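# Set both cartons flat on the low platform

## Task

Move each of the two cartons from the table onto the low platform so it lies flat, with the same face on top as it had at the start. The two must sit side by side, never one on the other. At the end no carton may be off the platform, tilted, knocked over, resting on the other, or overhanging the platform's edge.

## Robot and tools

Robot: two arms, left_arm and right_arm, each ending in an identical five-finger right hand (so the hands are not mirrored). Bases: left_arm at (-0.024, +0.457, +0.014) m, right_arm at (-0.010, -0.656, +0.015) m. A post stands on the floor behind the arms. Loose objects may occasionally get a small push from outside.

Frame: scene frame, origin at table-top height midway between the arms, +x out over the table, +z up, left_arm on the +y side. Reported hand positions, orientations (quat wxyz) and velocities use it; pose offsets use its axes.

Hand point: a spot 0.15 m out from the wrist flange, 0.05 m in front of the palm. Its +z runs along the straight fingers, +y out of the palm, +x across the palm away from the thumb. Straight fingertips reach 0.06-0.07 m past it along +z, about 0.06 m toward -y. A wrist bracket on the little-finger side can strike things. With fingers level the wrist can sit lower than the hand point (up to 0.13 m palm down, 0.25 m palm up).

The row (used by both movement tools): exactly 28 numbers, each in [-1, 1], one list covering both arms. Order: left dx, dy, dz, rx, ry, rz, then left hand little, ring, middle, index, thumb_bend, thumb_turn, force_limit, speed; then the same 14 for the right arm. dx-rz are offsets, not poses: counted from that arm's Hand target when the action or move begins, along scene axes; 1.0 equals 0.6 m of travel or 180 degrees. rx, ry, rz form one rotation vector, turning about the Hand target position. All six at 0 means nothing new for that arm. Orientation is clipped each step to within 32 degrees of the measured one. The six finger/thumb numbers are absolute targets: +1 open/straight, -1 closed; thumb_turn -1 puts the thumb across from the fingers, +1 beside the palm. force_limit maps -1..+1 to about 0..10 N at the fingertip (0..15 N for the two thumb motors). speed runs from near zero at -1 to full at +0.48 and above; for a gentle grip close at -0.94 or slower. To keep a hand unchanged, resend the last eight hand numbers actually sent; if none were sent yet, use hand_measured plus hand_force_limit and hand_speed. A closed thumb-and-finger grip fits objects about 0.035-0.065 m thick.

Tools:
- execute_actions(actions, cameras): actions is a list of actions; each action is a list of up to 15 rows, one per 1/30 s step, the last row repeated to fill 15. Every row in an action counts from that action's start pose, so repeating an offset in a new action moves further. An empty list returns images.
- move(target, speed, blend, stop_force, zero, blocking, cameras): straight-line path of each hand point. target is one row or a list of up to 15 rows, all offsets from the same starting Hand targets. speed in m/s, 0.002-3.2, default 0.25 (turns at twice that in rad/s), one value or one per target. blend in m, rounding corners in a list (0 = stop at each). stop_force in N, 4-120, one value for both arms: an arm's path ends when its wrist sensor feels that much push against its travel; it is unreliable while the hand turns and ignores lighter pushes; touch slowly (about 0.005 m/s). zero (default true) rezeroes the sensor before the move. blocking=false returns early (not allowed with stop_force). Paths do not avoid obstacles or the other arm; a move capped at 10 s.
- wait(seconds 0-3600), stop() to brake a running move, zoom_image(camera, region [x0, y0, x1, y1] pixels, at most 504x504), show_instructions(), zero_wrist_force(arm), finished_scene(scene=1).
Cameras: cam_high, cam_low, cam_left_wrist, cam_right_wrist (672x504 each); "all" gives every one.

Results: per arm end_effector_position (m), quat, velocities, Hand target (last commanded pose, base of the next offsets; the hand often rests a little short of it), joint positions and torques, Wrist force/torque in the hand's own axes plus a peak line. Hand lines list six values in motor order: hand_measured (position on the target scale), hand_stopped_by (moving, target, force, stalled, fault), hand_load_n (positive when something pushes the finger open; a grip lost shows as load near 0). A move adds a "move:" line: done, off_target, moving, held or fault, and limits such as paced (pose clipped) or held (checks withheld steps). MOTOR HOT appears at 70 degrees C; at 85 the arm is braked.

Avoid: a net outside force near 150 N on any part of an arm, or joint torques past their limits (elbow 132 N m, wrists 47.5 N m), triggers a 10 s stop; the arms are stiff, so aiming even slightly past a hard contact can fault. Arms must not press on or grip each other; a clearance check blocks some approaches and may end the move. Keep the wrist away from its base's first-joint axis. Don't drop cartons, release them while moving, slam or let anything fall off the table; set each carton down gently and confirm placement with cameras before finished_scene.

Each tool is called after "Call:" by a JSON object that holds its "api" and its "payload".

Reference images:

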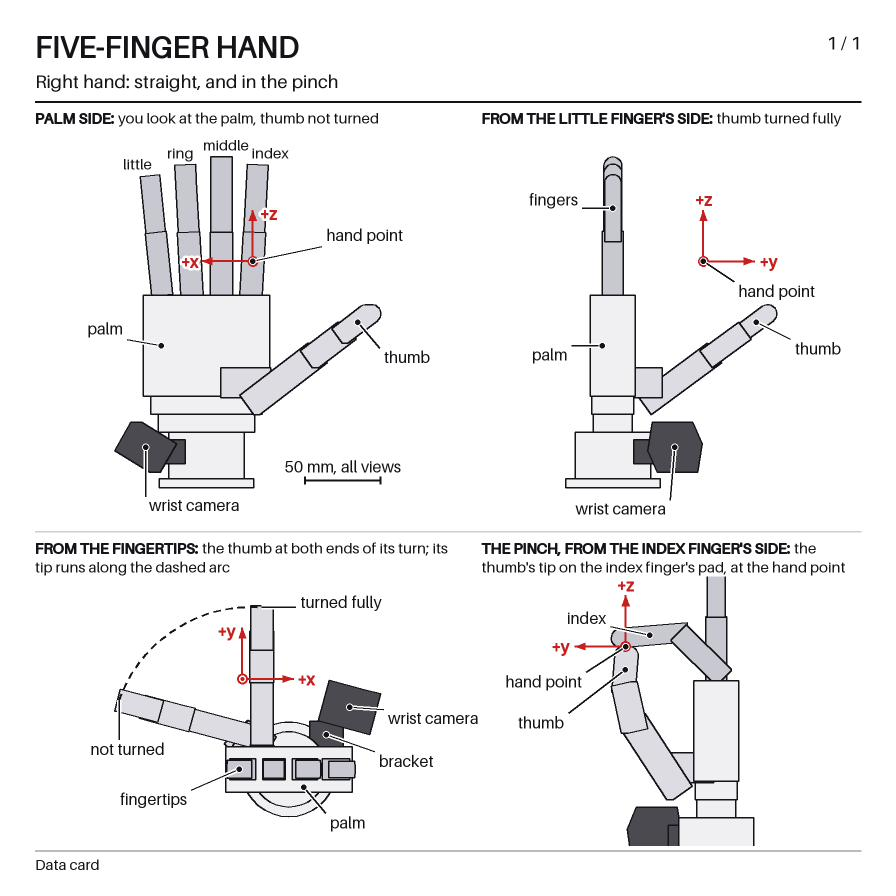

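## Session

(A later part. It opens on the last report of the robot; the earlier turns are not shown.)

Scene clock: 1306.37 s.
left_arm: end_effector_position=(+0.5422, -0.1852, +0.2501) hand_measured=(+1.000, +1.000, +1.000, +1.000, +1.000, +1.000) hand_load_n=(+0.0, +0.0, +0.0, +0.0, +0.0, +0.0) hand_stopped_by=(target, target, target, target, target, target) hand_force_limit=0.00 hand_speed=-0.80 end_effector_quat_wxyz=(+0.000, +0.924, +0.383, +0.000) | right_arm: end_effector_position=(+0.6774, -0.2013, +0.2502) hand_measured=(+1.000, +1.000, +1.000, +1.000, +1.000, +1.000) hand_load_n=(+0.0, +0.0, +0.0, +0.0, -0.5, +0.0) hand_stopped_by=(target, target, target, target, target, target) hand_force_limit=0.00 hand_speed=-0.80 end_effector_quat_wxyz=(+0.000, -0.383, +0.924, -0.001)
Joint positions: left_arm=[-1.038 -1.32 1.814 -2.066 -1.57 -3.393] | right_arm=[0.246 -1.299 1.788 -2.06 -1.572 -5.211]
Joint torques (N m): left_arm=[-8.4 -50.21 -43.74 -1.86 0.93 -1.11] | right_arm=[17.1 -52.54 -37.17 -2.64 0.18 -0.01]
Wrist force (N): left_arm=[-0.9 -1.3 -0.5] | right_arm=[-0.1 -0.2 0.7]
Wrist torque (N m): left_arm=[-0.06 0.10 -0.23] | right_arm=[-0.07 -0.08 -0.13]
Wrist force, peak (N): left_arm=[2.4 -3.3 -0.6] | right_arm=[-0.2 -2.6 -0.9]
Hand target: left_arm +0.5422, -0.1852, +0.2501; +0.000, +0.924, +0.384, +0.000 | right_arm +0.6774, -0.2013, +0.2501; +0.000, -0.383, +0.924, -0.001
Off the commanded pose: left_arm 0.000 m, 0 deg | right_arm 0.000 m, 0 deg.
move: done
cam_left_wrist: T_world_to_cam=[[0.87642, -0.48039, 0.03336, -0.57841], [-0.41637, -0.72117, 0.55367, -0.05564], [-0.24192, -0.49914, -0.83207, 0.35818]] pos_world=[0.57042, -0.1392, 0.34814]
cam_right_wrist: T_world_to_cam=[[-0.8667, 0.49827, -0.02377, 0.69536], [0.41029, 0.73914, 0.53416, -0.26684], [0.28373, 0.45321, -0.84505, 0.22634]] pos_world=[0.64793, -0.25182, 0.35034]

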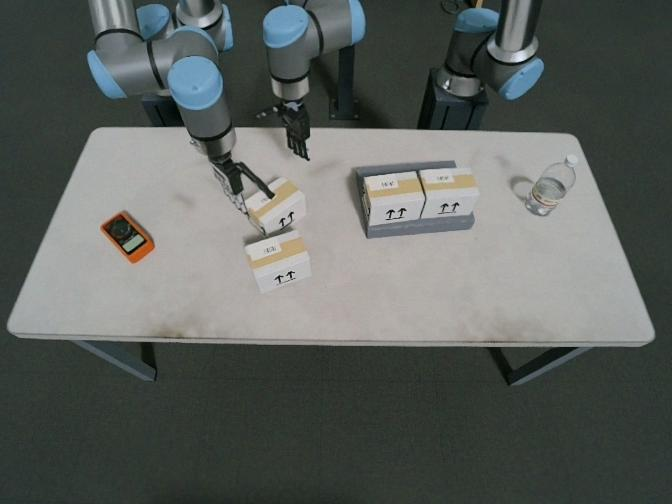

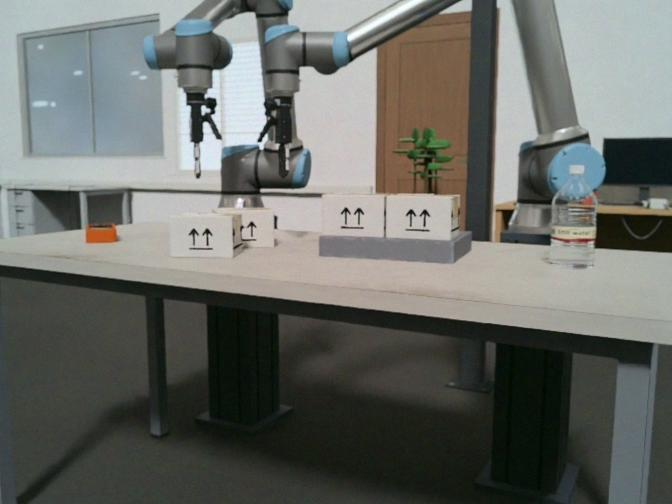

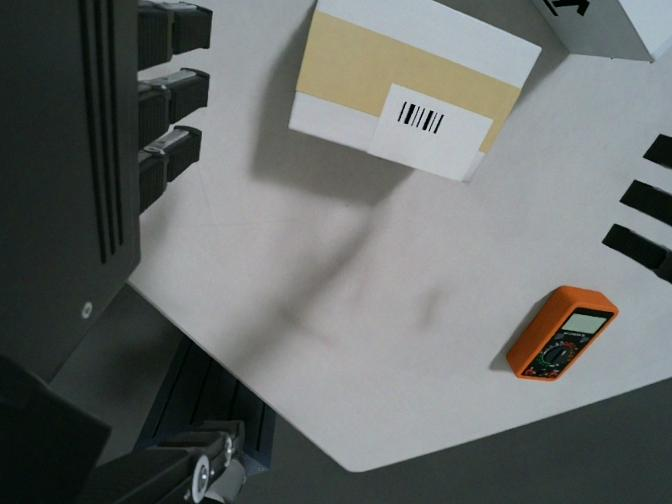

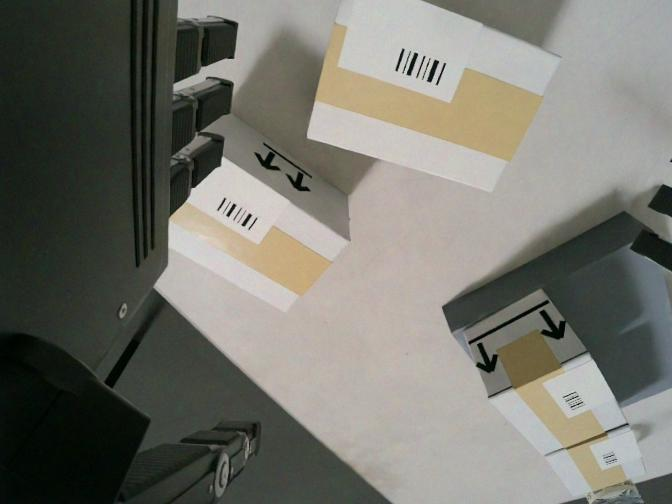

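Call:
{"api": "move", "payload": {"target": [0,0,-0.275,0,0,0,1,1,1,1,1,1,0,-0.8,0,0,-0.275,0,0,0,1,1,1,1,1,1,0,-0.8], "speed": 0.08, "stop_force": 10}}

Scene clock: 1317.53 s.
left_arm: end_effector_position=(+0.5422, -0.1852, +0.0850) hand_measured=(+1.000, +1.000, +1.000, +1.000, +1.000, +1.000) hand_load_n=(+0.0, +0.0, +0.0, +0.0, +0.0, +0.0) hand_stopped_by=(target, target, target, target, target, target) hand_force_limit=0.00 hand_speed=-0.80 end_effector_quat_wxyz=(+0.000, +0.924, +0.384, +0.000) | right_arm: end_effector_position=(+0.6774, -0.2013, +0.0851) hand_measured=(+1.000, +1.000, +1.000, +1.000, +1.000, +1.000) hand_load_n=(+0.0, +0.0, +0.0, +0.0, +0.0, +0.0) hand_stopped_by=(target, target, target, target, target, target) hand_force_limit=0.00 hand_speed=-0.80 end_effector_quat_wxyz=(+0.000, -0.383, +0.924, -0.001)
Joint positions: left_arm=[-1.038 -1.151 1.933 -2.352 -1.57 -3.393] | right_arm=[0.246 -1.133 1.905 -2.342 -1.572 -5.212]
Joint torques (N m): left_arm=[-6.12 -85.75 -43.5 -4.59 -1.07 -1.96] | right_arm=[11.03 -63.68 -46.9 -6.23 -0.26 0.02]
Wrist force (N): left_arm=[-0.9 -1.6 -0.2] | right_arm=[-0.2 -0.6 0.0]
Wrist torque (N m): left_arm=[-0.13 0.13 -0.26] | right_arm=[-0.11 -0.03 -0.16]
Wrist force, peak (N): left_arm=[-0.8 -1.8 0.7] | right_arm=[-0.1 -0.3 1.3]
Hand target: left_arm +0.5422, -0.1852, +0.0851; +0.000, +0.924, +0.384, +0.000 | right_arm +0.6774, -0.2013, +0.0851; +0.000, -0.383, +0.924, -0.001
Off the commanded pose: left_arm 0.000 m, 0 deg | right_arm 0.000 m, 0 deg.
move: done

Call:
{"api": "move", "payload": {"target": [0.059,-0.059,0,0,0,0,1,1,1,1,1,1,0,-0.8,-0.059,0.059,0,0,0,0,1,1,1,1,1,1,0,-0.8], "speed": 0.01, "stop_force": 5, "cameras": ["all"]}}

Scene clock: 1328.03 s.
left_arm: end_effector_position=(+0.5655, -0.2085, +0.0851) hand_measured=(+1.000, +1.000, +1.000, +1.000, +1.000, +1.000) hand_load_n=(+0.0, +0.0, +0.0, +0.0, +0.0, +0.0) hand_stopped_by=(target, target, target, target, target, target) hand_force_limit=0.00 hand_speed=-0.80 end_effector_quat_wxyz=(+0.000, +0.924, +0.384, +0.000) | right_arm: end_effector_position=(+0.6540, -0.1779, +0.0851) hand_measured=(+1.000, +1.000, +1.000, +1.000, +1.000, +1.000) hand_load_n=(+0.0, +0.0, +0.0, +0.0, +0.0, +0.0) hand_stopped_by=(target, target, target, target, target, target) hand_force_limit=0.00 hand_speed=-0.80 end_effector_quat_wxyz=(+0.000, -0.383, +0.924, -0.001)
Joint positions: left_arm=[-1.028 -1.11 1.864 -2.326 -1.57 -3.383] | right_arm=[0.283 -1.144 1.922 -2.349 -1.572 -5.174]
Joint torques (N m): left_arm=[-7.74 -90.87 -27.39 -5.25 2.59 -3.03] | right_arm=[-12.33 -56.22 -44.97 -2.54 2.83 -1.89]
Wrist force (N): left_arm=[-1.9 -3.7 0.6] | right_arm=[-1.7 -3.5 1.7]
Wrist torque (N m): left_arm=[-0.15 0.02 -0.24] | right_arm=[-0.12 -0.11 -0.25]
Wrist force, peak (N): left_arm=[-7.2 -13.9 -5.0] | right_arm=[-6.5 -11.3 2.9]
Hand target: left_arm +0.5655, -0.2085, +0.0851; +0.000, +0.924, +0.384, +0.000 (not the last commanded pose) | right_arm +0.6540, -0.1779, +0.0851; +0.000, -0.383, +0.924, -0.001 (not the last commanded pose)
Off the commanded pose: left_arm 0.017 m, 0 deg | right_arm 0.017 m, 0 deg.
move: contact (left_arm, right_arm)
cam_left_wrist: T_world_to_cam=[[0.87644, -0.48035, 0.03334, -0.60443], [-0.41633, -0.72119, 0.55368, 0.02854], [-0.24192, -0.49914, -0.83207, 0.21488]] pos_world=[0.59362, -0.16251, 0.18314]
cam_right_wrist: T_world_to_cam=[[-0.8668, 0.49809, -0.0238, 0.65939], [0.41015, 0.73928, 0.53408, -0.1863], [0.28361, 0.45318, -0.8451, 0.083]] pos_world=[0.62443, -0.22832, 0.18533]

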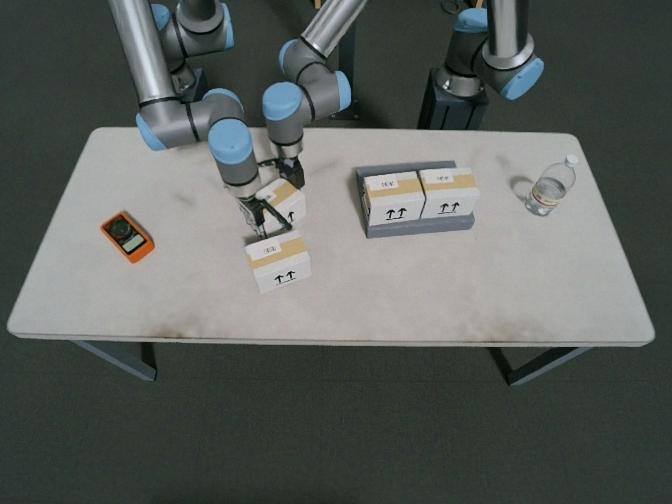

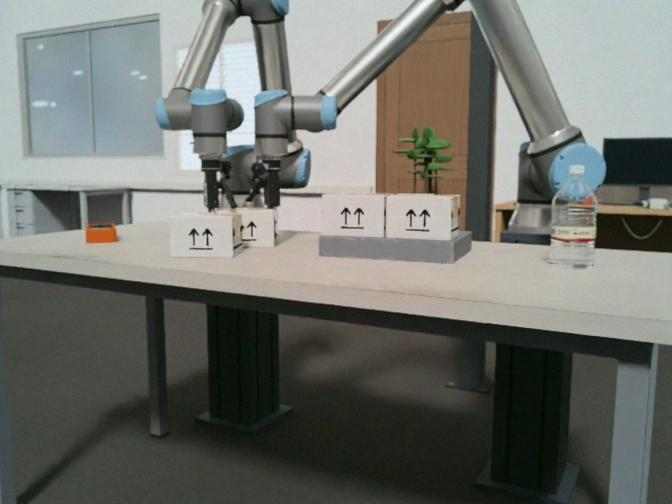

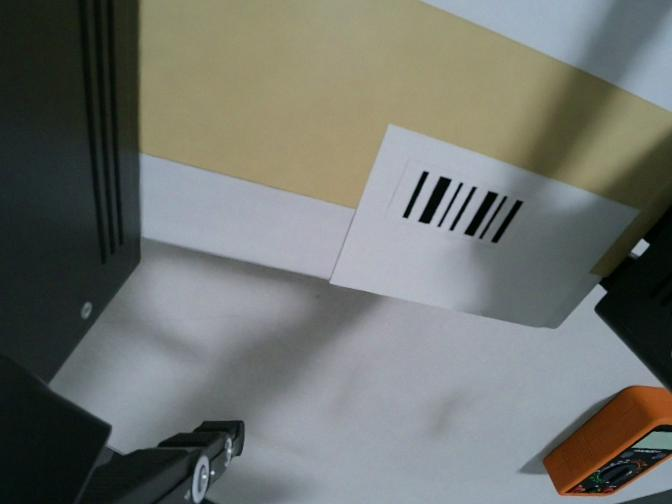

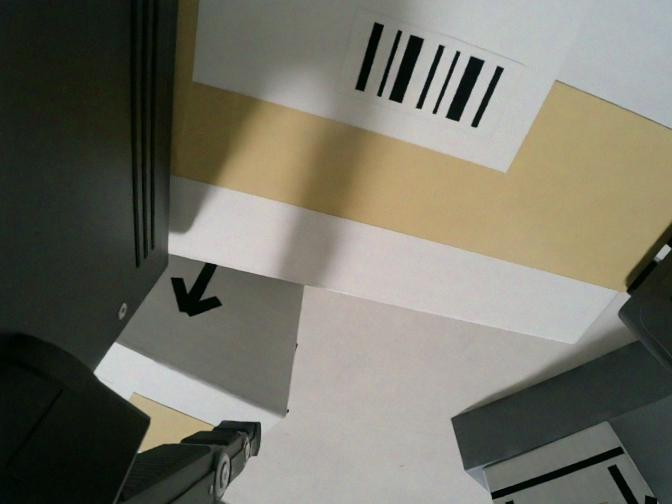

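Call:
{"api": "move", "payload": {"target": [0.018,-0.018,0,0,0,0,1,1,1,1,1,1,0,-0.8,-0.018,0.018,0,0,0,0,1,1,1,1,1,1,0,-0.8], "speed": 0.003, "stop_force": 22, "zero": false}}

Scene clock: 1341.20 s.
left_arm: end_effector_position=(+0.5659, -0.2091, +0.0851) hand_measured=(+1.000, +1.000, +1.000, +1.000, +1.000, +1.000) hand_load_n=(+0.0, +0.0, +0.0, +0.0, -0.5, +0.0) hand_stopped_by=(target, target, target, target, target, target) hand_force_limit=0.00 hand_speed=-0.80 end_effector_quat_wxyz=(+0.000, +0.924, +0.384, +0.000) | right_arm: end_effector_position=(+0.6536, -0.1773, +0.0852) hand_measured=(+1.000, +1.000, +1.000, +1.000, +1.000, +1.000) hand_load_n=(+0.0, +0.0, +0.0, +0.0, +0.0, +0.0) hand_stopped_by=(target, target, target, target, target, target) hand_force_limit=0.00 hand_speed=-0.80 end_effector_quat_wxyz=(+0.000, -0.383, +0.924, -0.001)
Joint positions: left_arm=[-1.028 -1.109 1.863 -2.325 -1.57 -3.383] | right_arm=[0.284 -1.144 1.923 -2.349 -1.572 -5.173]
Joint torques (N m): left_arm=[-0.85 -83.48 -34.07 -9.24 5.73 -3.39] | right_arm=[-0.4 -62.02 -35.98 1.7 3.15 -1.15]
Wrist force (N): left_arm=[-8.7 -25.2 -9.5] | right_arm=[-8.1 -21.5 3.5]
Wrist torque (N m): left_arm=[0.38 0.23 -0.74] | right_arm=[-0.20 -0.15 -1.05]
Wrist force, peak (N): left_arm=[-9.1 -30.0 -10.3] | right_arm=[-8.7 -25.3 5.1]
Hand target: left_arm +0.5659, -0.2091, +0.0851; +0.000, +0.924, +0.384, +0.000 (not the last commanded pose) | right_arm +0.6536, -0.1773, +0.0852; +0.000, -0.383, +0.924, -0.001 (not the last commanded pose)
Off the commanded pose: left_arm 0.015 m, 0 deg | right_arm 0.015 m, 0 deg.
move: contact (left_arm, right_arm)

Call:
{"api": "move", "payload": {"target": [0,0,0.0167,0,0,0,1,1,1,1,1,1,0,-0.8,0,0,0.0167,0,0,0,1,1,1,1,1,1,0,-0.8], "speed": 0.01, "cameras": ["cam_high", "cam_low"]}}

Scene clock: 1350.50 s.
left_arm: end_effector_position=(+0.5659, -0.2091, +0.0952) hand_measured=(+1.000, +1.000, +1.000, +1.000, +1.000, +1.000) hand_load_n=(+0.0, +0.0, +0.0, -0.5, +0.0, +0.0) hand_stopped_by=(target, target, target, target, target, target) hand_force_limit=0.00 hand_speed=-0.80 end_effector_quat_wxyz=(+0.000, +0.924, +0.384, +0.000) | right_arm: end_effector_position=(+0.6536, -0.1773, +0.0953) hand_measured=(+1.000, +1.000, +1.000, +1.000, +1.000, +1.000) hand_load_n=(+0.0, +0.0, +0.0, +0.0, -0.5, +0.0) hand_stopped_by=(target, target, target, target, target, target) hand_force_limit=0.00 hand_speed=-0.80 end_effector_quat_wxyz=(+0.000, -0.383, +0.924, -0.001)
Joint positions: left_arm=[-1.028 -1.12 1.858 -2.308 -1.57 -3.383] | right_arm=[0.284 -1.157 1.918 -2.332 -1.572 -5.173]
Joint torques (N m): left_arm=[-0.94 -73.62 -52.65 -8.52 2.32 -2.8] | right_arm=[1.55 -62.46 -33.83 -1.7 3.22 -1.25]
Wrist force (N): left_arm=[-8.6 -21.5 1.1] | right_arm=[-8.2 -20.8 3.8]
Wrist torque (N m): left_arm=[-0.22 0.07 -0.69] | right_arm=[-0.24 -0.17 -0.97]
Wrist force, peak (N): left_arm=[-8.4 -25.5 -9.4] | right_arm=[-8.7 -21.8 3.3]
Hand target: left_arm +0.5659, -0.2091, +0.0951; +0.000, +0.924, +0.384, +0.000 | right_arm +0.6536, -0.1773, +0.0952; +0.000, -0.383, +0.924, -0.001
Off the commanded pose: left_arm 0.000 m, 0 deg | right_arm 0.000 m, 0 deg.
move: done

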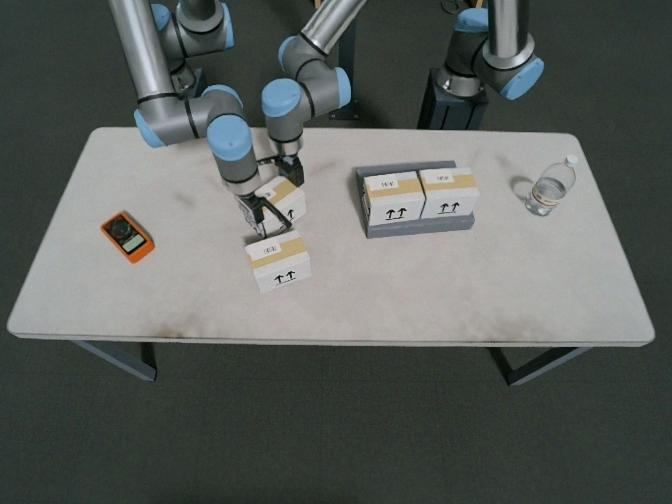

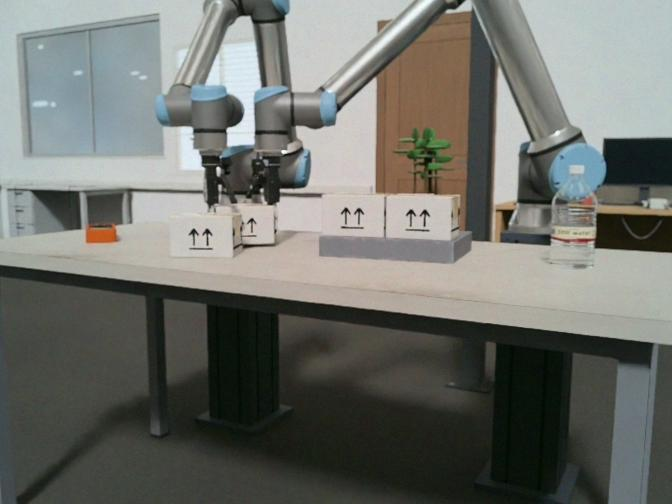

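Call:
{"api": "zoom_image", "payload": {"camera": "cam_low", "region": [160, 140, 340, 270]}}

Scaled by 2.800 from the camera's image (finer frame: 960x720).

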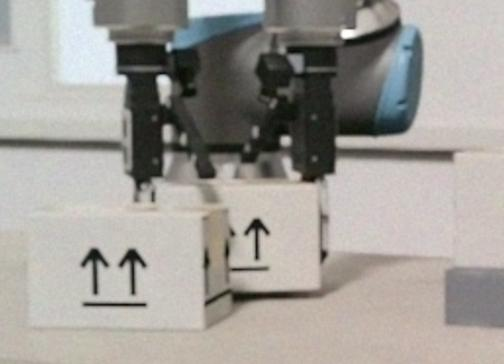

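Call:
{"api": "move", "payload": {"target": [0,0,0.1167,0,0,0,1,1,1,1,1,1,0,-0.8,0,0,0.1167,0,0,0,1,1,1,1,1,1,0,-0.8], "speed": 0.03}}

Scene clock: 1364.10 s.
left_arm: end_effector_position=(+0.5660, -0.2092, +0.1654) hand_measured=(+1.000, +1.000, +1.000, +1.000, +1.000, +1.000) hand_load_n=(+0.0, -0.5, +0.0, +0.0, +0.0, +0.0) hand_stopped_by=(target, target, target, target, target, target) hand_force_limit=0.00 hand_speed=-0.80 end_effector_quat_wxyz=(+0.000, +0.924, +0.384, +0.000) | right_arm: end_effector_position=(+0.6537, -0.1773, +0.1654) hand_measured=(+1.000, +1.000, +1.000, +1.000, +1.000, +1.000) hand_load_n=(+0.0, +0.0, +0.0, +0.5, +0.0, +0.0) hand_stopped_by=(target, target, target, target, target, target) hand_force_limit=0.00 hand_speed=-0.80 end_effector_quat_wxyz=(+0.000, -0.383, +0.924, -0.001)
Joint positions: left_arm=[-1.028 -1.195 1.816 -2.192 -1.57 -3.383] | right_arm=[0.284 -1.234 1.875 -2.212 -1.572 -5.173]
Joint torques (N m): left_arm=[0.1 -60.41 -43.58 -10.22 2.36 -0.28] | right_arm=[6.26 -54.82 -22.64 -2.08 3.92 -1.04]
Wrist force (N): left_arm=[-7.8 -25.5 1.3] | right_arm=[-7.3 -24.0 3.9]
Wrist torque (N m): left_arm=[-0.23 0.13 -0.76] | right_arm=[-0.19 -0.12 -1.33]
Wrist force, peak (N): left_arm=[-8.8 -25.3 0.8] | right_arm=[-8.2 -23.9 3.7]
Hand target: left_arm +0.5659, -0.2091, +0.1651; +0.000, +0.924, +0.384, +0.000 | right_arm +0.6536, -0.1773, +0.1652; +0.000, -0.383, +0.924, -0.001
Off the commanded pose: left_arm 0.000 m, 0 deg | right_arm 0.000 m, 0 deg.
move: done

Call:
{"api": "move", "payload": {"target": [-0.0538,0.0587,0,0,0,-0.0556,1,1,1,1,1,1,0,-0.8,-0.0495,0.0347,0,0,0,-0.0556,1,1,1,1,1,1,0,-0.8], "speed": 0.03, "cameras": ["cam_low"]}}

Scene clock: 1407.73 s.
left_arm: end_effector_position=(+0.5336, -0.1737, +0.1651) hand_measured=(+1.000, +1.000, +1.000, +1.000, +1.000, +1.000) hand_load_n=(+0.0, +0.0, +0.0, +0.0, +0.0, +0.0) hand_stopped_by=(target, target, target, target, target, target) hand_force_limit=0.00 hand_speed=-0.80 end_effector_quat_wxyz=(+0.000, +0.953, +0.301, +0.000) end_effector_velocity=(+0.001, -0.001, +0.001) end_effector_angular_velocity=(-0.001, -0.001, +0.006) | right_arm: end_effector_position=(+0.6237, -0.1564, +0.1652) hand_measured=(+1.000, +1.000, +1.000, +1.000, +1.000, +1.000) hand_load_n=(+0.0, +0.0, +0.0, +0.5, +0.0, +0.0) hand_stopped_by=(target, target, target, target, target, target) hand_force_limit=0.00 hand_speed=-0.80 end_effector_quat_wxyz=(+0.000, -0.301, +0.954, -0.001) end_effector_velocity=(-0.001, +0.000, +0.000) end_effector_angular_velocity=(+0.000, +0.000, +0.006)
Joint positions: left_arm=[-1.026 -1.253 1.902 -2.219 -1.57 -3.206] | right_arm=[0.325 -1.27 1.925 -2.226 -1.572 -4.958]
Joint velocities: left_arm=[0 0.001 -0.002 0 0 -0.006] | right_arm=[0.001 0 0 0 0 -0.006]
Joint torques (N m): left_arm=[11.91 -57.98 -79.32 -16.19 5.59 -5.33] | right_arm=[31.68 -57.77 -31.74 0.69 10.01 -1.51]
Wrist force (N): left_arm=[-13.4 -57.2 -1.0] | right_arm=[-12.8 -55.8 6.2]
Wrist torque (N m): left_arm=[-0.31 0.39 -1.70] | right_arm=[-0.19 -0.12 -2.58]
Wrist force, peak (N): left_arm=[-12.7 -57.7 -0.9] | right_arm=[-12.8 -55.8 6.2]
Hand target: left_arm +0.5336, -0.1739, +0.1651; +0.000, +0.953, +0.302, +0.000 | right_arm +0.6239, -0.1565, +0.1652; +0.000, -0.301, +0.954, -0.001
Off the commanded pose: left_arm 0.000 m, 0 deg | right_arm 0.000 m, 0 deg.
move: done

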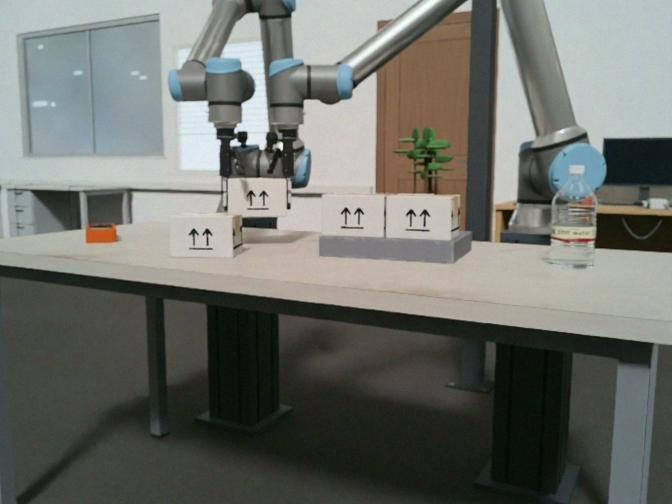

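Call:
{"api": "move", "payload": {"target": [-0.00105,0.0015,0,0,0,0,1,1,1,1,1,1,0,-0.8,0.00105,-0.0015,0,0,0,0,1,1,1,1,1,1,0,-0.8], "speed": 0.005}}

Scene clock: 1417.63 s.
left_arm: end_effector_position=(+0.5331, -0.1731, +0.1652) hand_measured=(+1.000, +1.000, +1.000, +1.000, +1.000, +1.000) hand_load_n=(+0.5, +0.0, +0.0, +0.0, +0.0, +0.0) hand_stopped_by=(target, target, target, target, target, target) hand_force_limit=0.00 hand_speed=-0.80 end_effector_quat_wxyz=(+0.000, +0.953, +0.302, +0.000) | right_arm: end_effector_position=(+0.6244, -0.1573, +0.1652) hand_measured=(+1.000, +1.000, +1.000, +1.000, +1.000, +1.000) hand_load_n=(+0.0, +0.0, +0.0, +0.0, +0.0, +0.0) hand_stopped_by=(target, target, target, target, target, target) hand_force_limit=0.00 hand_speed=-0.80 end_effector_quat_wxyz=(+0.000, -0.301, +0.954, +0.000)
Joint positions: left_arm=[-1.026 -1.255 1.903 -2.219 -1.57 -3.206] | right_arm=[0.323 -1.269 1.925 -2.226 -1.572 -4.959]
Joint torques (N m): left_arm=[-5.48 -79.89 -37.99 -5.41 2.79 -2.95] | right_arm=[-1.64 -50.22 -41.13 -2.27 1.15 -0.52]
Wrist force (N): left_arm=[-7.6 -16.8 2.1] | right_arm=[-6.8 -15.8 2.6]
Wrist torque (N m): left_arm=[-0.24 0.14 -0.45] | right_arm=[-0.17 -0.08 -0.45]
Wrist force, peak (N): left_arm=[-13.9 -60.0 -0.5] | right_arm=[-13.2 -58.3 5.6]
Hand target: left_arm +0.5330, -0.1730, +0.1651; +0.000, +0.953, +0.302, +0.000 | right_arm +0.6245, -0.1574, +0.1652; +0.000, -0.301, +0.954, -0.001
Off the commanded pose: left_arm 0.000 m, 0 deg | right_arm 0.000 m, 0 deg.
move: done

Call:
{"api": "move", "payload": {"target": [-0.05045,0.05467,0,0,0,-0.0556,1,1,1,1,1,1,0,-0.8,-0.04955,0.02867,0,0,0,-0.0556,1,1,1,1,1,1,0,-0.8], "speed": 0.03}}

Scene clock: 1428.97 s.
left_arm: end_effector_position=(+0.5027, -0.1400, +0.1651) hand_measured=(+1.000, +1.000, +1.000, +1.000, +1.000, +1.000) hand_load_n=(+0.0, +0.0, +0.0, +0.0, +0.0, +0.0) hand_stopped_by=(target, target, target, target, target, target) hand_force_limit=0.00 hand_speed=-0.80 end_effector_quat_wxyz=(+0.000, +0.976, +0.217, +0.000) end_effector_velocity=(+0.000, +0.000, +0.000) end_effector_angular_velocity=(+0.000, +0.000, +0.005) | right_arm: end_effector_position=(+0.5946, -0.1401, +0.1652) hand_measured=(+1.000, +1.000, +1.000, +1.000, +1.000, +1.000) hand_load_n=(+0.0, +0.0, +0.0, +0.5, +0.0, +0.0) hand_stopped_by=(target, target, target, target, target, target) hand_force_limit=0.00 hand_speed=-0.80 end_effector_quat_wxyz=(+0.000, -0.217, +0.976, -0.001) end_effector_velocity=(+0.000, -0.001, +0.000) end_effector_angular_velocity=(+0.000, -0.001, +0.006)
Joint positions: left_arm=[-1.024 -1.307 1.976 -2.24 -1.57 -3.029] | right_arm=[0.365 -1.304 1.973 -2.239 -1.572 -4.743]
Joint velocities: left_arm=[0 0 -0.001 0 0 -0.005] | right_arm=[-0.001 0 0.001 -0.001 0 -0.007]
Joint torques (N m): left_arm=[9.6 -54.39 -56.38 -8.34 0.85 -3.26] | right_arm=[3.04 -52.79 -40.05 -3.94 3.69 -2.01]
Wrist force (N): left_arm=[-7.6 -18.4 2.2] | right_arm=[-6.8 -17.2 2.1]
Wrist torque (N m): left_arm=[-0.18 0.19 -0.52] | right_arm=[-0.18 0.00 -0.79]
Wrist force, peak (N): left_arm=[-8.8 -19.6 2.3] | right_arm=[-8.3 -18.2 2.7]
Hand target: left_arm +0.5027, -0.1402, +0.1651; +0.000, +0.976, +0.217, +0.000 | right_arm +0.5948, -0.1402, +0.1652; +0.000, -0.217, +0.976, -0.001
Off the commanded pose: left_arm 0.000 m, 0 deg | right_arm 0.000 m, 0 deg.
move: done

Call:
{"api": "move", "payload": {"target": [-0.0565,0.06258,0,0,0,-0.0556,1,1,1,1,1,1,0,-0.8,-0.06017,0.03742,0,0,0,-0.0556,1,1,1,1,1,1,0,-0.8], "speed": 0.03}}

Scene clock: 1439.27 s.
left_arm: end_effector_position=(+0.4688, -0.1025, +0.1651) hand_measured=(+1.000, +1.000, +1.000, +1.000, +1.000, +1.000) hand_load_n=(+0.0, +0.0, +0.0, +0.0, +0.0, +0.0) hand_stopped_by=(target, target, target, target, target, target) hand_force_limit=0.00 hand_speed=-0.80 end_effector_quat_wxyz=(+0.000, +0.991, +0.131, +0.000) end_effector_velocity=(+0.001, -0.001, +0.001) end_effector_angular_velocity=(-0.001, -0.001, +0.007) | right_arm: end_effector_position=(+0.5585, -0.1176, +0.1652) hand_measured=(+1.000, +1.000, +1.000, +1.000, +1.000, +1.000) hand_load_n=(+0.0, +0.0, +0.0, +0.0, +0.0, +0.0) hand_stopped_by=(target, target, target, target, target, target) hand_force_limit=0.00 hand_speed=-0.80 end_effector_quat_wxyz=(+0.000, -0.131, +0.991, -0.001) end_effector_velocity=(+0.000, +0.000, -0.001) end_effector_angular_velocity=(+0.000, +0.001, +0.007)
Joint positions: left_arm=[-1.024 -1.367 2.055 -2.259 -1.57 -2.854] | right_arm=[0.423 -1.336 2.016 -2.25 -1.572 -4.51]
Joint velocities: left_arm=[0 0.001 -0.002 0 0 -0.006] | right_arm=[0 0 0 0 0 -0.008]
Joint torques (N m): left_arm=[-16.31 -48.07 -66.17 -11.8 0.99 -2.65] | right_arm=[7.24 -49.44 -41.18 -5.33 11.11 -2.04]
Wrist force (N): left_arm=[-10.3 -32.3 2.7] | right_arm=[-9.8 -31.3 2.1]
Wrist torque (N m): left_arm=[-0.24 0.23 -0.80] | right_arm=[-0.30 0.07 -1.49]
Wrist force, peak (N): left_arm=[-10.3 -32.3 2.7] | right_arm=[-9.8 -31.3 2.1]
Hand target: left_arm +0.4688, -0.1026, +0.1651; +0.000, +0.991, +0.131, +0.000 | right_arm +0.5587, -0.1177, +0.1652; +0.000, -0.131, +0.991, -0.001
Off the commanded pose: left_arm 0.000 m, 0 deg | right_arm 0.000 m, 0 deg.
move: done

Call:
{"api": "move", "payload": {"target": [-0.05483,0.06175,0,0,0,-0.05,1,1,1,1,1,1,0,-0.8,-0.06183,0.03825,0,0,0,-0.05,1,1,1,1,1,1,0,-0.8], "speed": 0.03, "cameras": ["all"]}}

Scene clock: 1446.97 s.
left_arm: end_effector_position=(+0.4359, -0.0655, +0.1651) hand_measured=(+1.000, +1.000, +1.000, +1.000, +1.000, +1.000) hand_load_n=(+0.0, +0.0, +0.0, +0.0, +0.0, +0.0) hand_stopped_by=(target, target, target, target, target, target) hand_force_limit=0.00 hand_speed=-0.80 end_effector_quat_wxyz=(+0.000, +0.999, +0.053, +0.000) | right_arm: end_effector_position=(+0.5214, -0.0947, +0.1652) hand_measured=(+1.000, +1.000, +1.000, +1.000, +1.000, +1.000) hand_load_n=(+0.0, +0.0, +0.0, +0.0, -0.5, +0.0) hand_stopped_by=(target, target, target, target, target, target) hand_force_limit=0.00 hand_speed=-0.80 end_effector_quat_wxyz=(+0.000, -0.052, +0.999, -0.001) end_effector_velocity=(+0.000, -0.001, -0.001) end_effector_angular_velocity=(-0.001, +0.002, +0.004)
Joint positions: left_arm=[-1.026 -1.427 2.129 -2.273 -1.57 -2.7] | right_arm=[0.488 -1.362 2.049 -2.257 -1.572 -4.288]
Joint velocities: left_arm=[within noise] | right_arm=[-0.002 0.001 0 0.001 0 -0.006]
Joint torques (N m): left_arm=[-12.56 -39.72 -61.21 -10.18 -1.79 -3.79] | right_arm=[2.27 -48.27 -40.88 -6.76 9.02 -1.84]
Wrist force (N): left_arm=[-9.9 -24.5 3.2] | right_arm=[-9.0 -23.0 1.6]
Wrist torque (N m): left_arm=[-0.22 0.31 -0.64] | right_arm=[-0.24 0.10 -1.02]
Wrist force, peak (N): left_arm=[-10.5 -32.8 3.1] | right_arm=[-10.1 -31.5 2.0]
Hand target: left_arm +0.4360, -0.0656, +0.1651; +0.000, +0.999, +0.053, +0.000 | right_arm +0.5216, -0.0948, +0.1652; +0.000, -0.052, +0.999, -0.001
Off the commanded pose: left_arm 0.000 m, 0 deg | right_arm 0.000 m, 0 deg.
move: done
cam_left_wrist: T_world_to_cam=[[0.37827, -0.9251, 0.03317, -0.23679], [-0.77759, -0.2981, 0.55361, 0.21859], [-0.50226, -0.23521, -0.83211, 0.45221]] pos_world=[0.48667, -0.04753, 0.26314]
cam_right_wrist: T_world_to_cam=[[-0.35964, 0.93278, -0.02392, 0.28174], [0.78406, 0.316, 0.53422, -0.47123], [0.50587, 0.17337, -0.84501, 0.00811]] pos_world=[0.4667, -0.1153, 0.26533]

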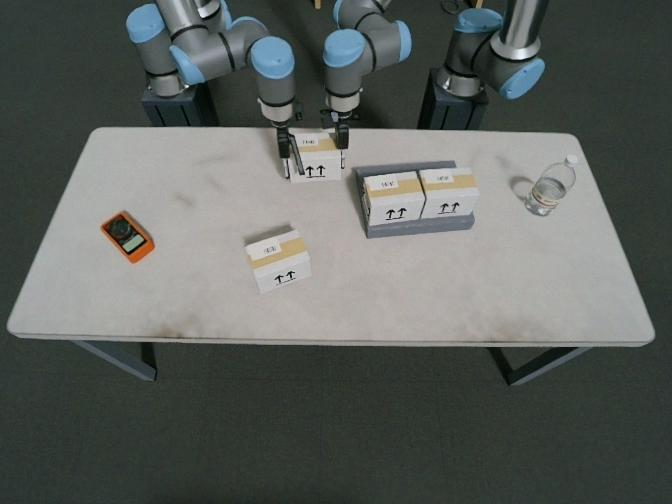

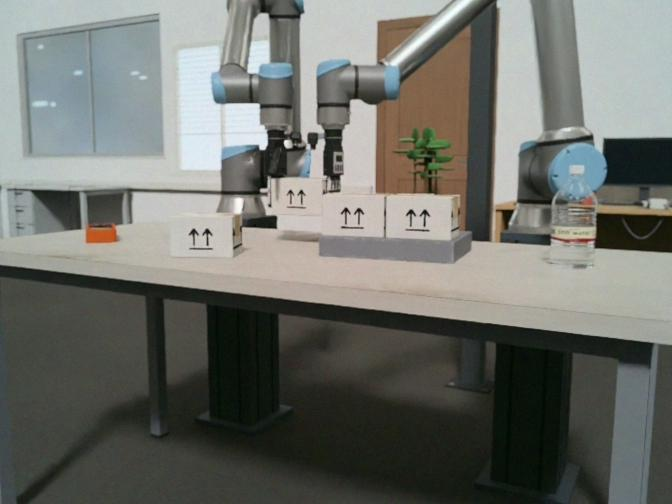

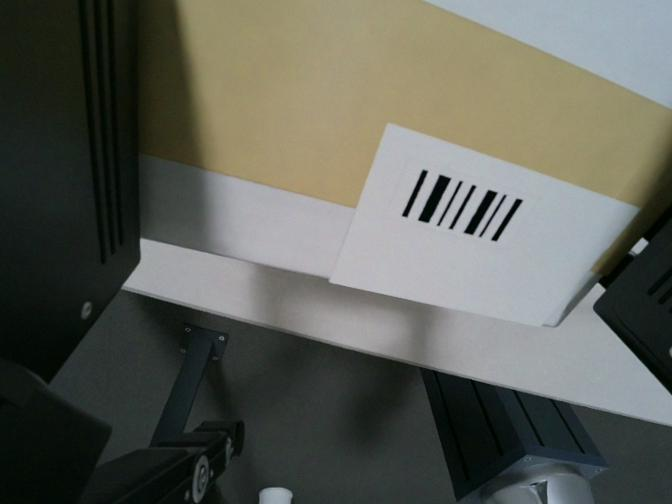

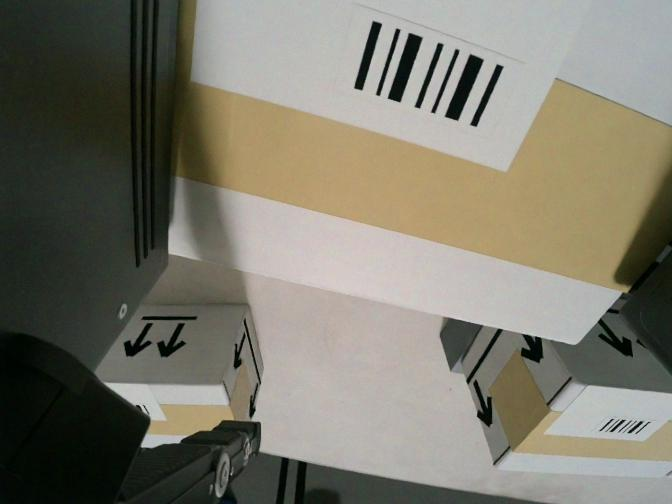

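Call:
{"api": "move", "payload": {"target": [-0.0052,0.1,0,0,0,0,1,1,1,1,1,1,0,-0.8,-0.0052,0.1,0,0,0,0,1,1,1,1,1,1,0,-0.8], "speed": 0.04}}

Scene clock: 1473.60 s.
left_arm: end_effector_position=(+0.4328, -0.0054, +0.1651) hand_measured=(+1.000, +1.000, +1.000, +1.000, +1.000, +1.000) hand_load_n=(+0.0, +0.0, +0.0, +0.0, +0.0, +0.0) hand_stopped_by=(target, target, target, target, target, target) hand_force_limit=0.00 hand_speed=-0.80 end_effector_quat_wxyz=(+0.000, +0.999, +0.053, +0.000) | right_arm: end_effector_position=(+0.5185, -0.0346, +0.1653) hand_measured=(+1.000, +1.000, +1.000, +1.000, +1.000, +1.000) hand_load_n=(+0.0, +0.0, +0.0, +0.0, +0.0, +0.0) hand_stopped_by=(target, target, target, target, target, target) hand_force_limit=0.00 hand_speed=-0.80 end_effector_quat_wxyz=(+0.000, -0.052, +0.999, -0.001) end_effector_velocity=(+0.000, -0.003, +0.000) end_effector_angular_velocity=(+0.000, +0.001, -0.001)
Joint positions: left_arm=[-0.978 -1.492 2.205 -2.284 -1.57 -2.652] | right_arm=[0.562 -1.302 1.969 -2.238 -1.572 -4.214]
Joint velocities: left_arm=[within noise] | right_arm=[-0.003 -0.003 0.005 -0.001 0.001 -0.002]
Joint torques (N m): left_arm=[-15.82 -30.58 -57.77 -9.21 -2.06 -2.93] | right_arm=[-0.47 -66.29 -32.53 -7.4 7.91 -1.96]
Wrist force (N): left_arm=[-5.9 -19.9 3.4] | right_arm=[-5.5 -19.3 1.3]
Wrist torque (N m): left_arm=[-0.08 0.19 -0.43] | right_arm=[-0.25 0.10 -1.12]
Wrist force, peak (N): left_arm=[-9.9 -24.8 3.3] | right_arm=[-8.1 -24.3 1.4]
Hand target: left_arm +0.4328, -0.0056, +0.1651; +0.000, +0.999, +0.053, +0.000 | right_arm +0.5185, -0.0348, +0.1652; +0.000, -0.052, +0.999, -0.001
Off the commanded pose: left_arm 0.000 m, 0 deg | right_arm 0.000 m, 0 deg.
move: done

Call:
{"api": "move", "payload": {"target": [-0.0052,0.1993,0,0,0,0,1,1,1,1,1,1,0,-0.8,-0.0052,0.2007,0,0,0,0,1,1,1,1,1,1,0,-0.8], "speed": 0.05}}

Scene clock: 1481.20 s.
left_arm: end_effector_position=(+0.4296, +0.1142, +0.1651) hand_measured=(+1.000, +1.000, +1.000, +1.000, +1.000, +1.000) hand_load_n=(+0.0, +0.0, +0.0, +0.0, +0.0, +0.0) hand_stopped_by=(target, target, target, target, target, target) hand_force_limit=0.00 hand_speed=-0.80 end_effector_quat_wxyz=(+0.000, +0.999, +0.053, +0.000) | right_arm: end_effector_position=(+0.5153, +0.0858, +0.1652) hand_measured=(+1.000, +1.000, +1.000, +1.000, +1.000, +1.000) hand_load_n=(+0.0, +0.0, +0.0, +0.0, +0.0, +0.0) hand_stopped_by=(target, target, target, target, target, target) hand_force_limit=0.00 hand_speed=-0.80 end_effector_quat_wxyz=(+0.000, -0.052, +0.999, -0.001) end_effector_velocity=(-0.001, -0.003, -0.001) end_effector_angular_velocity=(-0.001, +0.001, +0.002)
Joint positions: left_arm=[-0.852 -1.613 2.328 -2.287 -1.57 -2.526] | right_arm=[0.686 -1.173 1.784 -2.181 -1.572 -4.09]
Joint velocities: left_arm=[within noise] | right_arm=[-0.002 -0.002 0.006 -0.002 0 -0.004]
Joint torques (N m): left_arm=[-14.72 -18.31 -65.52 -9.5 -4.19 -2.9] | right_arm=[3.82 -76.31 -40.36 -10.99 9.67 -1.66]
Wrist force (N): left_arm=[-2.2 -32.6 5.2] | right_arm=[-1.5 -31.8 0.0]
Wrist torque (N m): left_arm=[0.02 0.07 -0.99] | right_arm=[-0.32 0.04 -1.82]
Wrist force, peak (N): left_arm=[-2.8 -34.0 5.1] | right_arm=[-1.9 -32.7 -0.1]
Hand target: left_arm +0.4297, +0.1140, +0.1651; +0.000, +0.999, +0.053, +0.000 | right_arm +0.5154, +0.0856, +0.1652; +0.000, -0.052, +0.999, -0.001
Off the commanded pose: left_arm 0.000 m, 0 deg | right_arm 0.000 m, 0 deg.
move: done

Call:
{"api": "move", "payload": {"target": [-0.0042,0.225,0,0,0,0,1,1,1,1,1,1,0,-0.8,-0.0042,0.225,0,0,0,0,1,1,1,1,1,1,0,-0.8], "speed": 0.05, "cameras": ["all"]}}

Scene clock: 1491.47 s.
left_arm: end_effector_position=(+0.4271, +0.2491, +0.1651) hand_measured=(+1.000, +1.000, +1.000, +1.000, +1.000, +1.000) hand_load_n=(+0.0, +0.5, +0.0, +0.0, +0.0, +0.0) hand_stopped_by=(target, target, target, target, target, target) hand_force_limit=0.00 hand_speed=-0.80 end_effector_quat_wxyz=(+0.000, +0.999, +0.053, +0.000) | right_arm: end_effector_position=(+0.5127, +0.2208, +0.1652) hand_measured=(+1.000, +1.000, +1.000, +1.000, +1.000, +1.000) hand_load_n=(+0.5, +0.0, +0.0, +0.0, +0.0, +0.0) hand_stopped_by=(target, target, target, target, target, target) hand_force_limit=0.00 hand_speed=-0.80 end_effector_quat_wxyz=(+0.000, -0.052, +0.999, -0.001)
Joint positions: left_arm=[-0.656 -1.72 2.422 -2.273 -1.57 -2.33] | right_arm=[0.797 -1.017 1.538 -2.09 -1.572 -3.979]
Joint torques (N m): left_arm=[-23.58 -13.55 -62.89 -9.23 -10.18 -2.89] | right_arm=[0.25 -91.82 -45.99 -13.18 8.65 -1.21]
Wrist force (N): left_arm=[3.5 -33.7 6.3] | right_arm=[4.4 -33.2 -1.3]
Wrist torque (N m): left_arm=[0.12 -0.07 -1.34] | right_arm=[-0.29 -0.02 -1.76]
Wrist force, peak (N): left_arm=[3.7 -35.9 6.7] | right_arm=[4.3 -34.6 -1.8]
Hand target: left_arm +0.4272, +0.2490, +0.1651; +0.000, +0.999, +0.053, +0.000 | right_arm +0.5128, +0.2206, +0.1652; +0.000, -0.052, +0.999, -0.001
Off the commanded pose: left_arm 0.000 m, 0 deg | right_arm 0.000 m, 0 deg.
move: done
cam_left_wrist: T_world_to_cam=[[0.37848, -0.92502, 0.03313, 0.05746], [-0.77749, -0.2983, 0.55365, 0.30552], [-0.50225, -0.2353, -0.83209, 0.5218]] pos_world=[0.47787, 0.26706, 0.26314]
cam_right_wrist: T_world_to_cam=[[-0.35964, 0.93278, -0.02392, -0.01562], [0.78406, 0.316, 0.53422, -0.56405], [0.50587, 0.17337, -0.84501, -0.04203]] pos_world=[0.4579, 0.2001, 0.26543]

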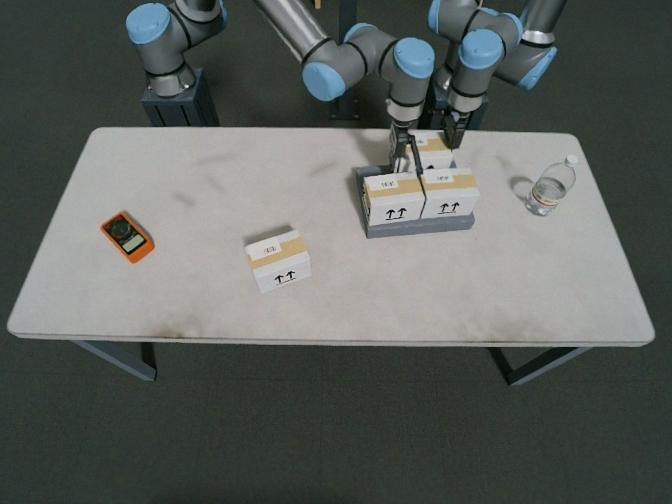

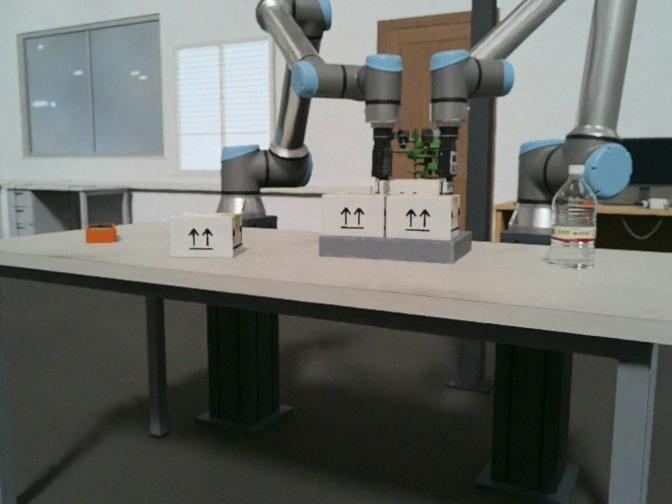

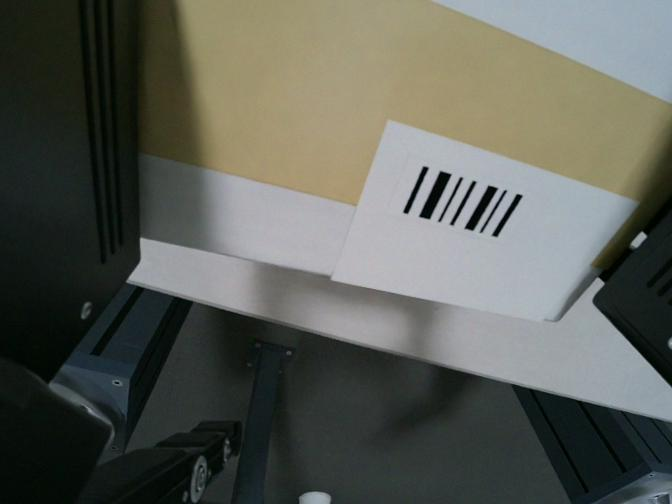

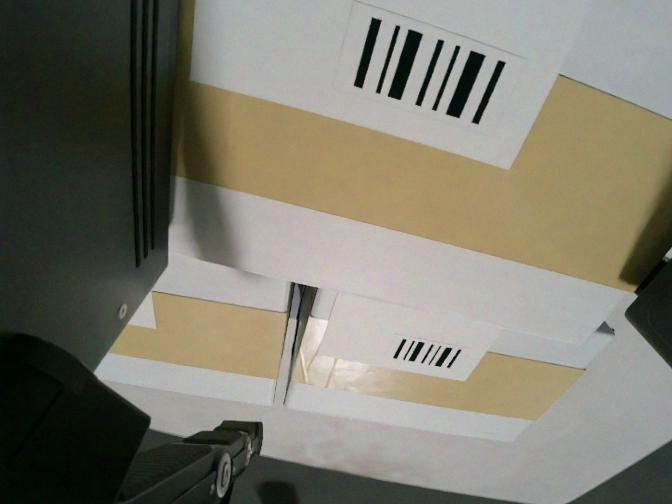

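Call:
{"api": "move", "payload": {"target": [0.005,0.1038,0,0,0,0,1,1,1,1,1,1,0,-0.8,0.005,0.1038,0,0,0,0,1,1,1,1,1,1,0,-0.8], "speed": 0.04}}

Call:
{"api": "move", "payload": {"target": [0,0,-0.03,0,0,0,1,1,1,1,1,1,0,-0.8,0,0,-0.03,0,0,0,1,1,1,1,1,1,0,-0.8], "speed": 0.02, "cameras": ["all"]}}

Scene clock: 1590.93 s.
left_arm: end_effector_position=(+0.4301, +0.3114, +0.1651) hand_measured=(+1.000, +1.000, +1.000, +1.000, +1.000, +1.000) hand_load_n=(+0.0, +0.0, +0.0, +0.0, +0.0, +0.0) hand_stopped_by=(target, target, target, target, target, target) hand_force_limit=0.00 hand_speed=-0.80 end_effector_quat_wxyz=(+0.000, +0.999, +0.053, +0.000) end_effector_velocity=(-0.001, -0.002, +0.000) end_effector_angular_velocity=(+0.000, +0.001, +0.002) | right_arm: end_effector_position=(+0.5157, +0.2831, +0.1652) hand_measured=(+1.000, +1.000, +1.000, +1.000, +1.000, +1.000) hand_load_n=(+0.5, +0.0, +0.0, +0.0, +0.0, +0.0) hand_stopped_by=(target, target, target, target, target, target) hand_force_limit=0.00 hand_speed=-0.80 end_effector_quat_wxyz=(+0.000, -0.052, +0.999, -0.001) end_effector_velocity=(-0.001, -0.003, -0.001) end_effector_angular_velocity=(-0.001, +0.001, +0.000)
Joint positions: left_arm=[-0.54 -1.743 2.44 -2.267 -1.57 -2.214] | right_arm=[0.837 -0.936 1.401 -2.035 -1.572 -3.939]
Joint velocities: left_arm=[-0.005 0 0 0 0 -0.006] | right_arm=[-0.001 -0.003 0.008 -0.003 0 -0.001]
Joint torques (N m): left_arm=[-34.98 -22.11 -50.38 -7.41 -9.71 -1.47] | right_arm=[1.55 -96.65 -48.53 -14.44 5.36 -0.56]
Wrist force (N): left_arm=[4.9 -39.5 7.0] | right_arm=[6.1 -39.1 -1.6]
Wrist torque (N m): left_arm=[0.20 -0.08 -1.73] | right_arm=[-0.33 -0.08 -2.06]
Wrist force, peak (N): left_arm=[4.9 -39.5 7.0] | right_arm=[6.1 -39.1 -1.6]
Hand target: left_arm +0.4302, +0.3113, +0.1651; +0.000, +0.999, +0.053, +0.000 | right_arm +0.5158, +0.2829, +0.1652; +0.000, -0.052, +0.999, -0.001
Off the commanded pose: left_arm 0.000 m, 0 deg | right_arm 0.000 m, 0 deg.
move: done

Scene clock: 1592.10 s.
left_arm: end_effector_position=(+0.4301, +0.3113, +0.1469) hand_measured=(+1.000, +1.000, +1.000, +1.000, +1.000, +1.000) hand_load_n=(+0.0, +0.0, +0.0, +0.0, +0.0, +0.0) hand_stopped_by=(target, target, target, target, target, target) hand_force_limit=0.00 hand_speed=-0.80 end_effector_quat_wxyz=(+0.000, +0.999, +0.053, +0.000) | right_arm: end_effector_position=(+0.5158, +0.2829, +0.1470) hand_measured=(+1.000, +1.000, +1.000, +1.000, +1.000, +1.000) hand_load_n=(+0.0, +0.0, +0.0, +0.0, +0.0, +0.0) hand_stopped_by=(target, target, target, target, target, target) hand_force_limit=0.00 hand_speed=-0.80 end_effector_quat_wxyz=(+0.000, -0.052, +0.999, -0.001)
Joint positions: left_arm=[-0.54 -1.713 2.458 -2.316 -1.57 -2.214] | right_arm=[0.837 -0.922 1.413 -2.061 -1.572 -3.939]
Joint torques (N m): left_arm=[-27.75 -42.27 -55.65 -5.71 -11.03 -1.75] | right_arm=[-0.22 -96.26 -59.43 -9.63 7.56 -1.05]
Wrist force (N): left_arm=[5.0 -35.0 6.5] | right_arm=[6.4 -33.7 -1.6]
Wrist torque (N m): left_arm=[0.02 -0.09 -1.57] | right_arm=[-0.27 -0.08 -1.78]
Wrist force, peak (N): left_arm=[5.0 -40.1 6.2] | right_arm=[6.2 -39.6 -1.7]
Hand target: left_arm +0.4302, +0.3113, +0.1471; +0.000, +0.999, +0.053, +0.000 | right_arm +0.5158, +0.2829, +0.1472; +0.000, -0.052, +0.999, -0.001
Off the commanded pose: left_arm 0.000 m, 0 deg | right_arm 0.000 m, 0 deg.
move: done
cam_left_wrist: T_world_to_cam=[[0.3785, -0.92501, 0.03308, 0.11442], [-0.77741, -0.2983, 0.55376, 0.33649], [-0.50236, -0.23531, -0.83202, 0.52289]] pos_world=[0.48097, 0.32926, 0.24494]
cam_right_wrist: T_world_to_cam=[[-0.35959, 0.9328, -0.024, -0.07293], [0.78408, 0.316, 0.53419, -0.5765], [0.50588, 0.17328, -0.84502, -0.06979]] pos_world=[0.4611, 0.2623, 0.24724]

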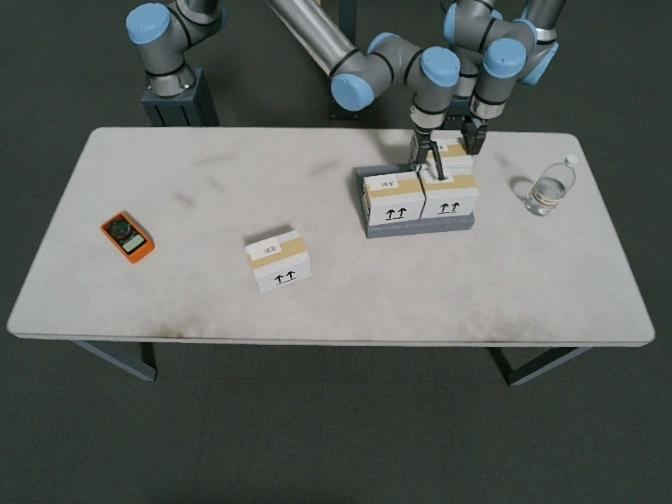

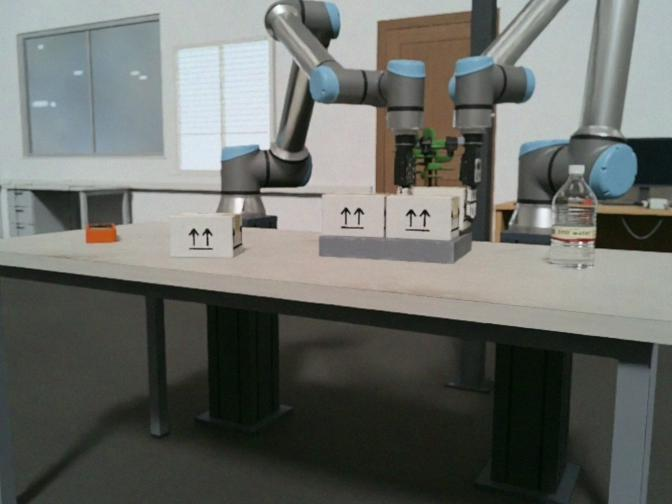

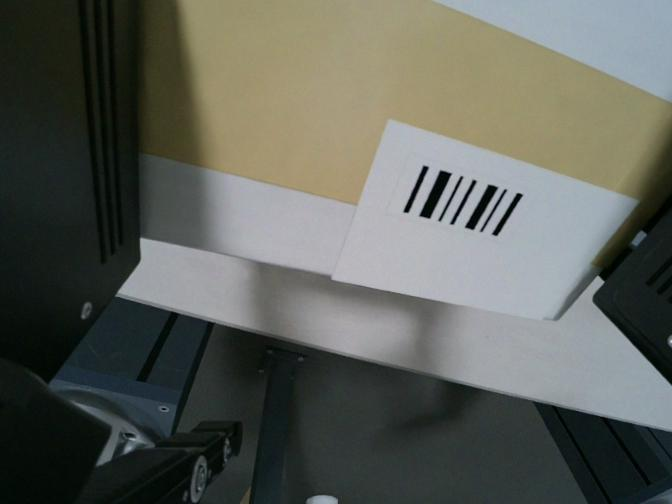

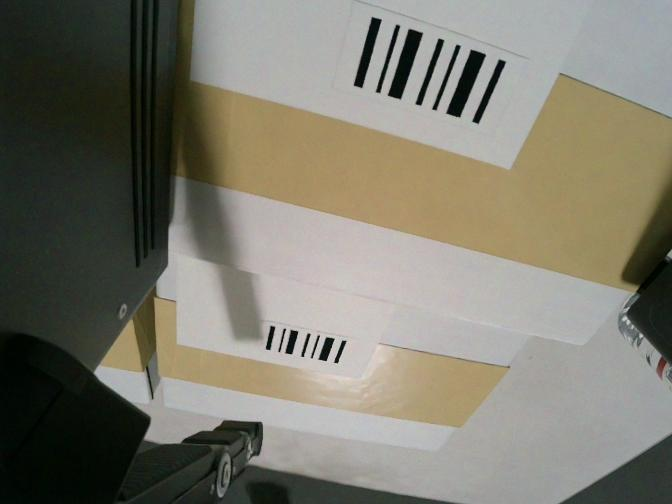

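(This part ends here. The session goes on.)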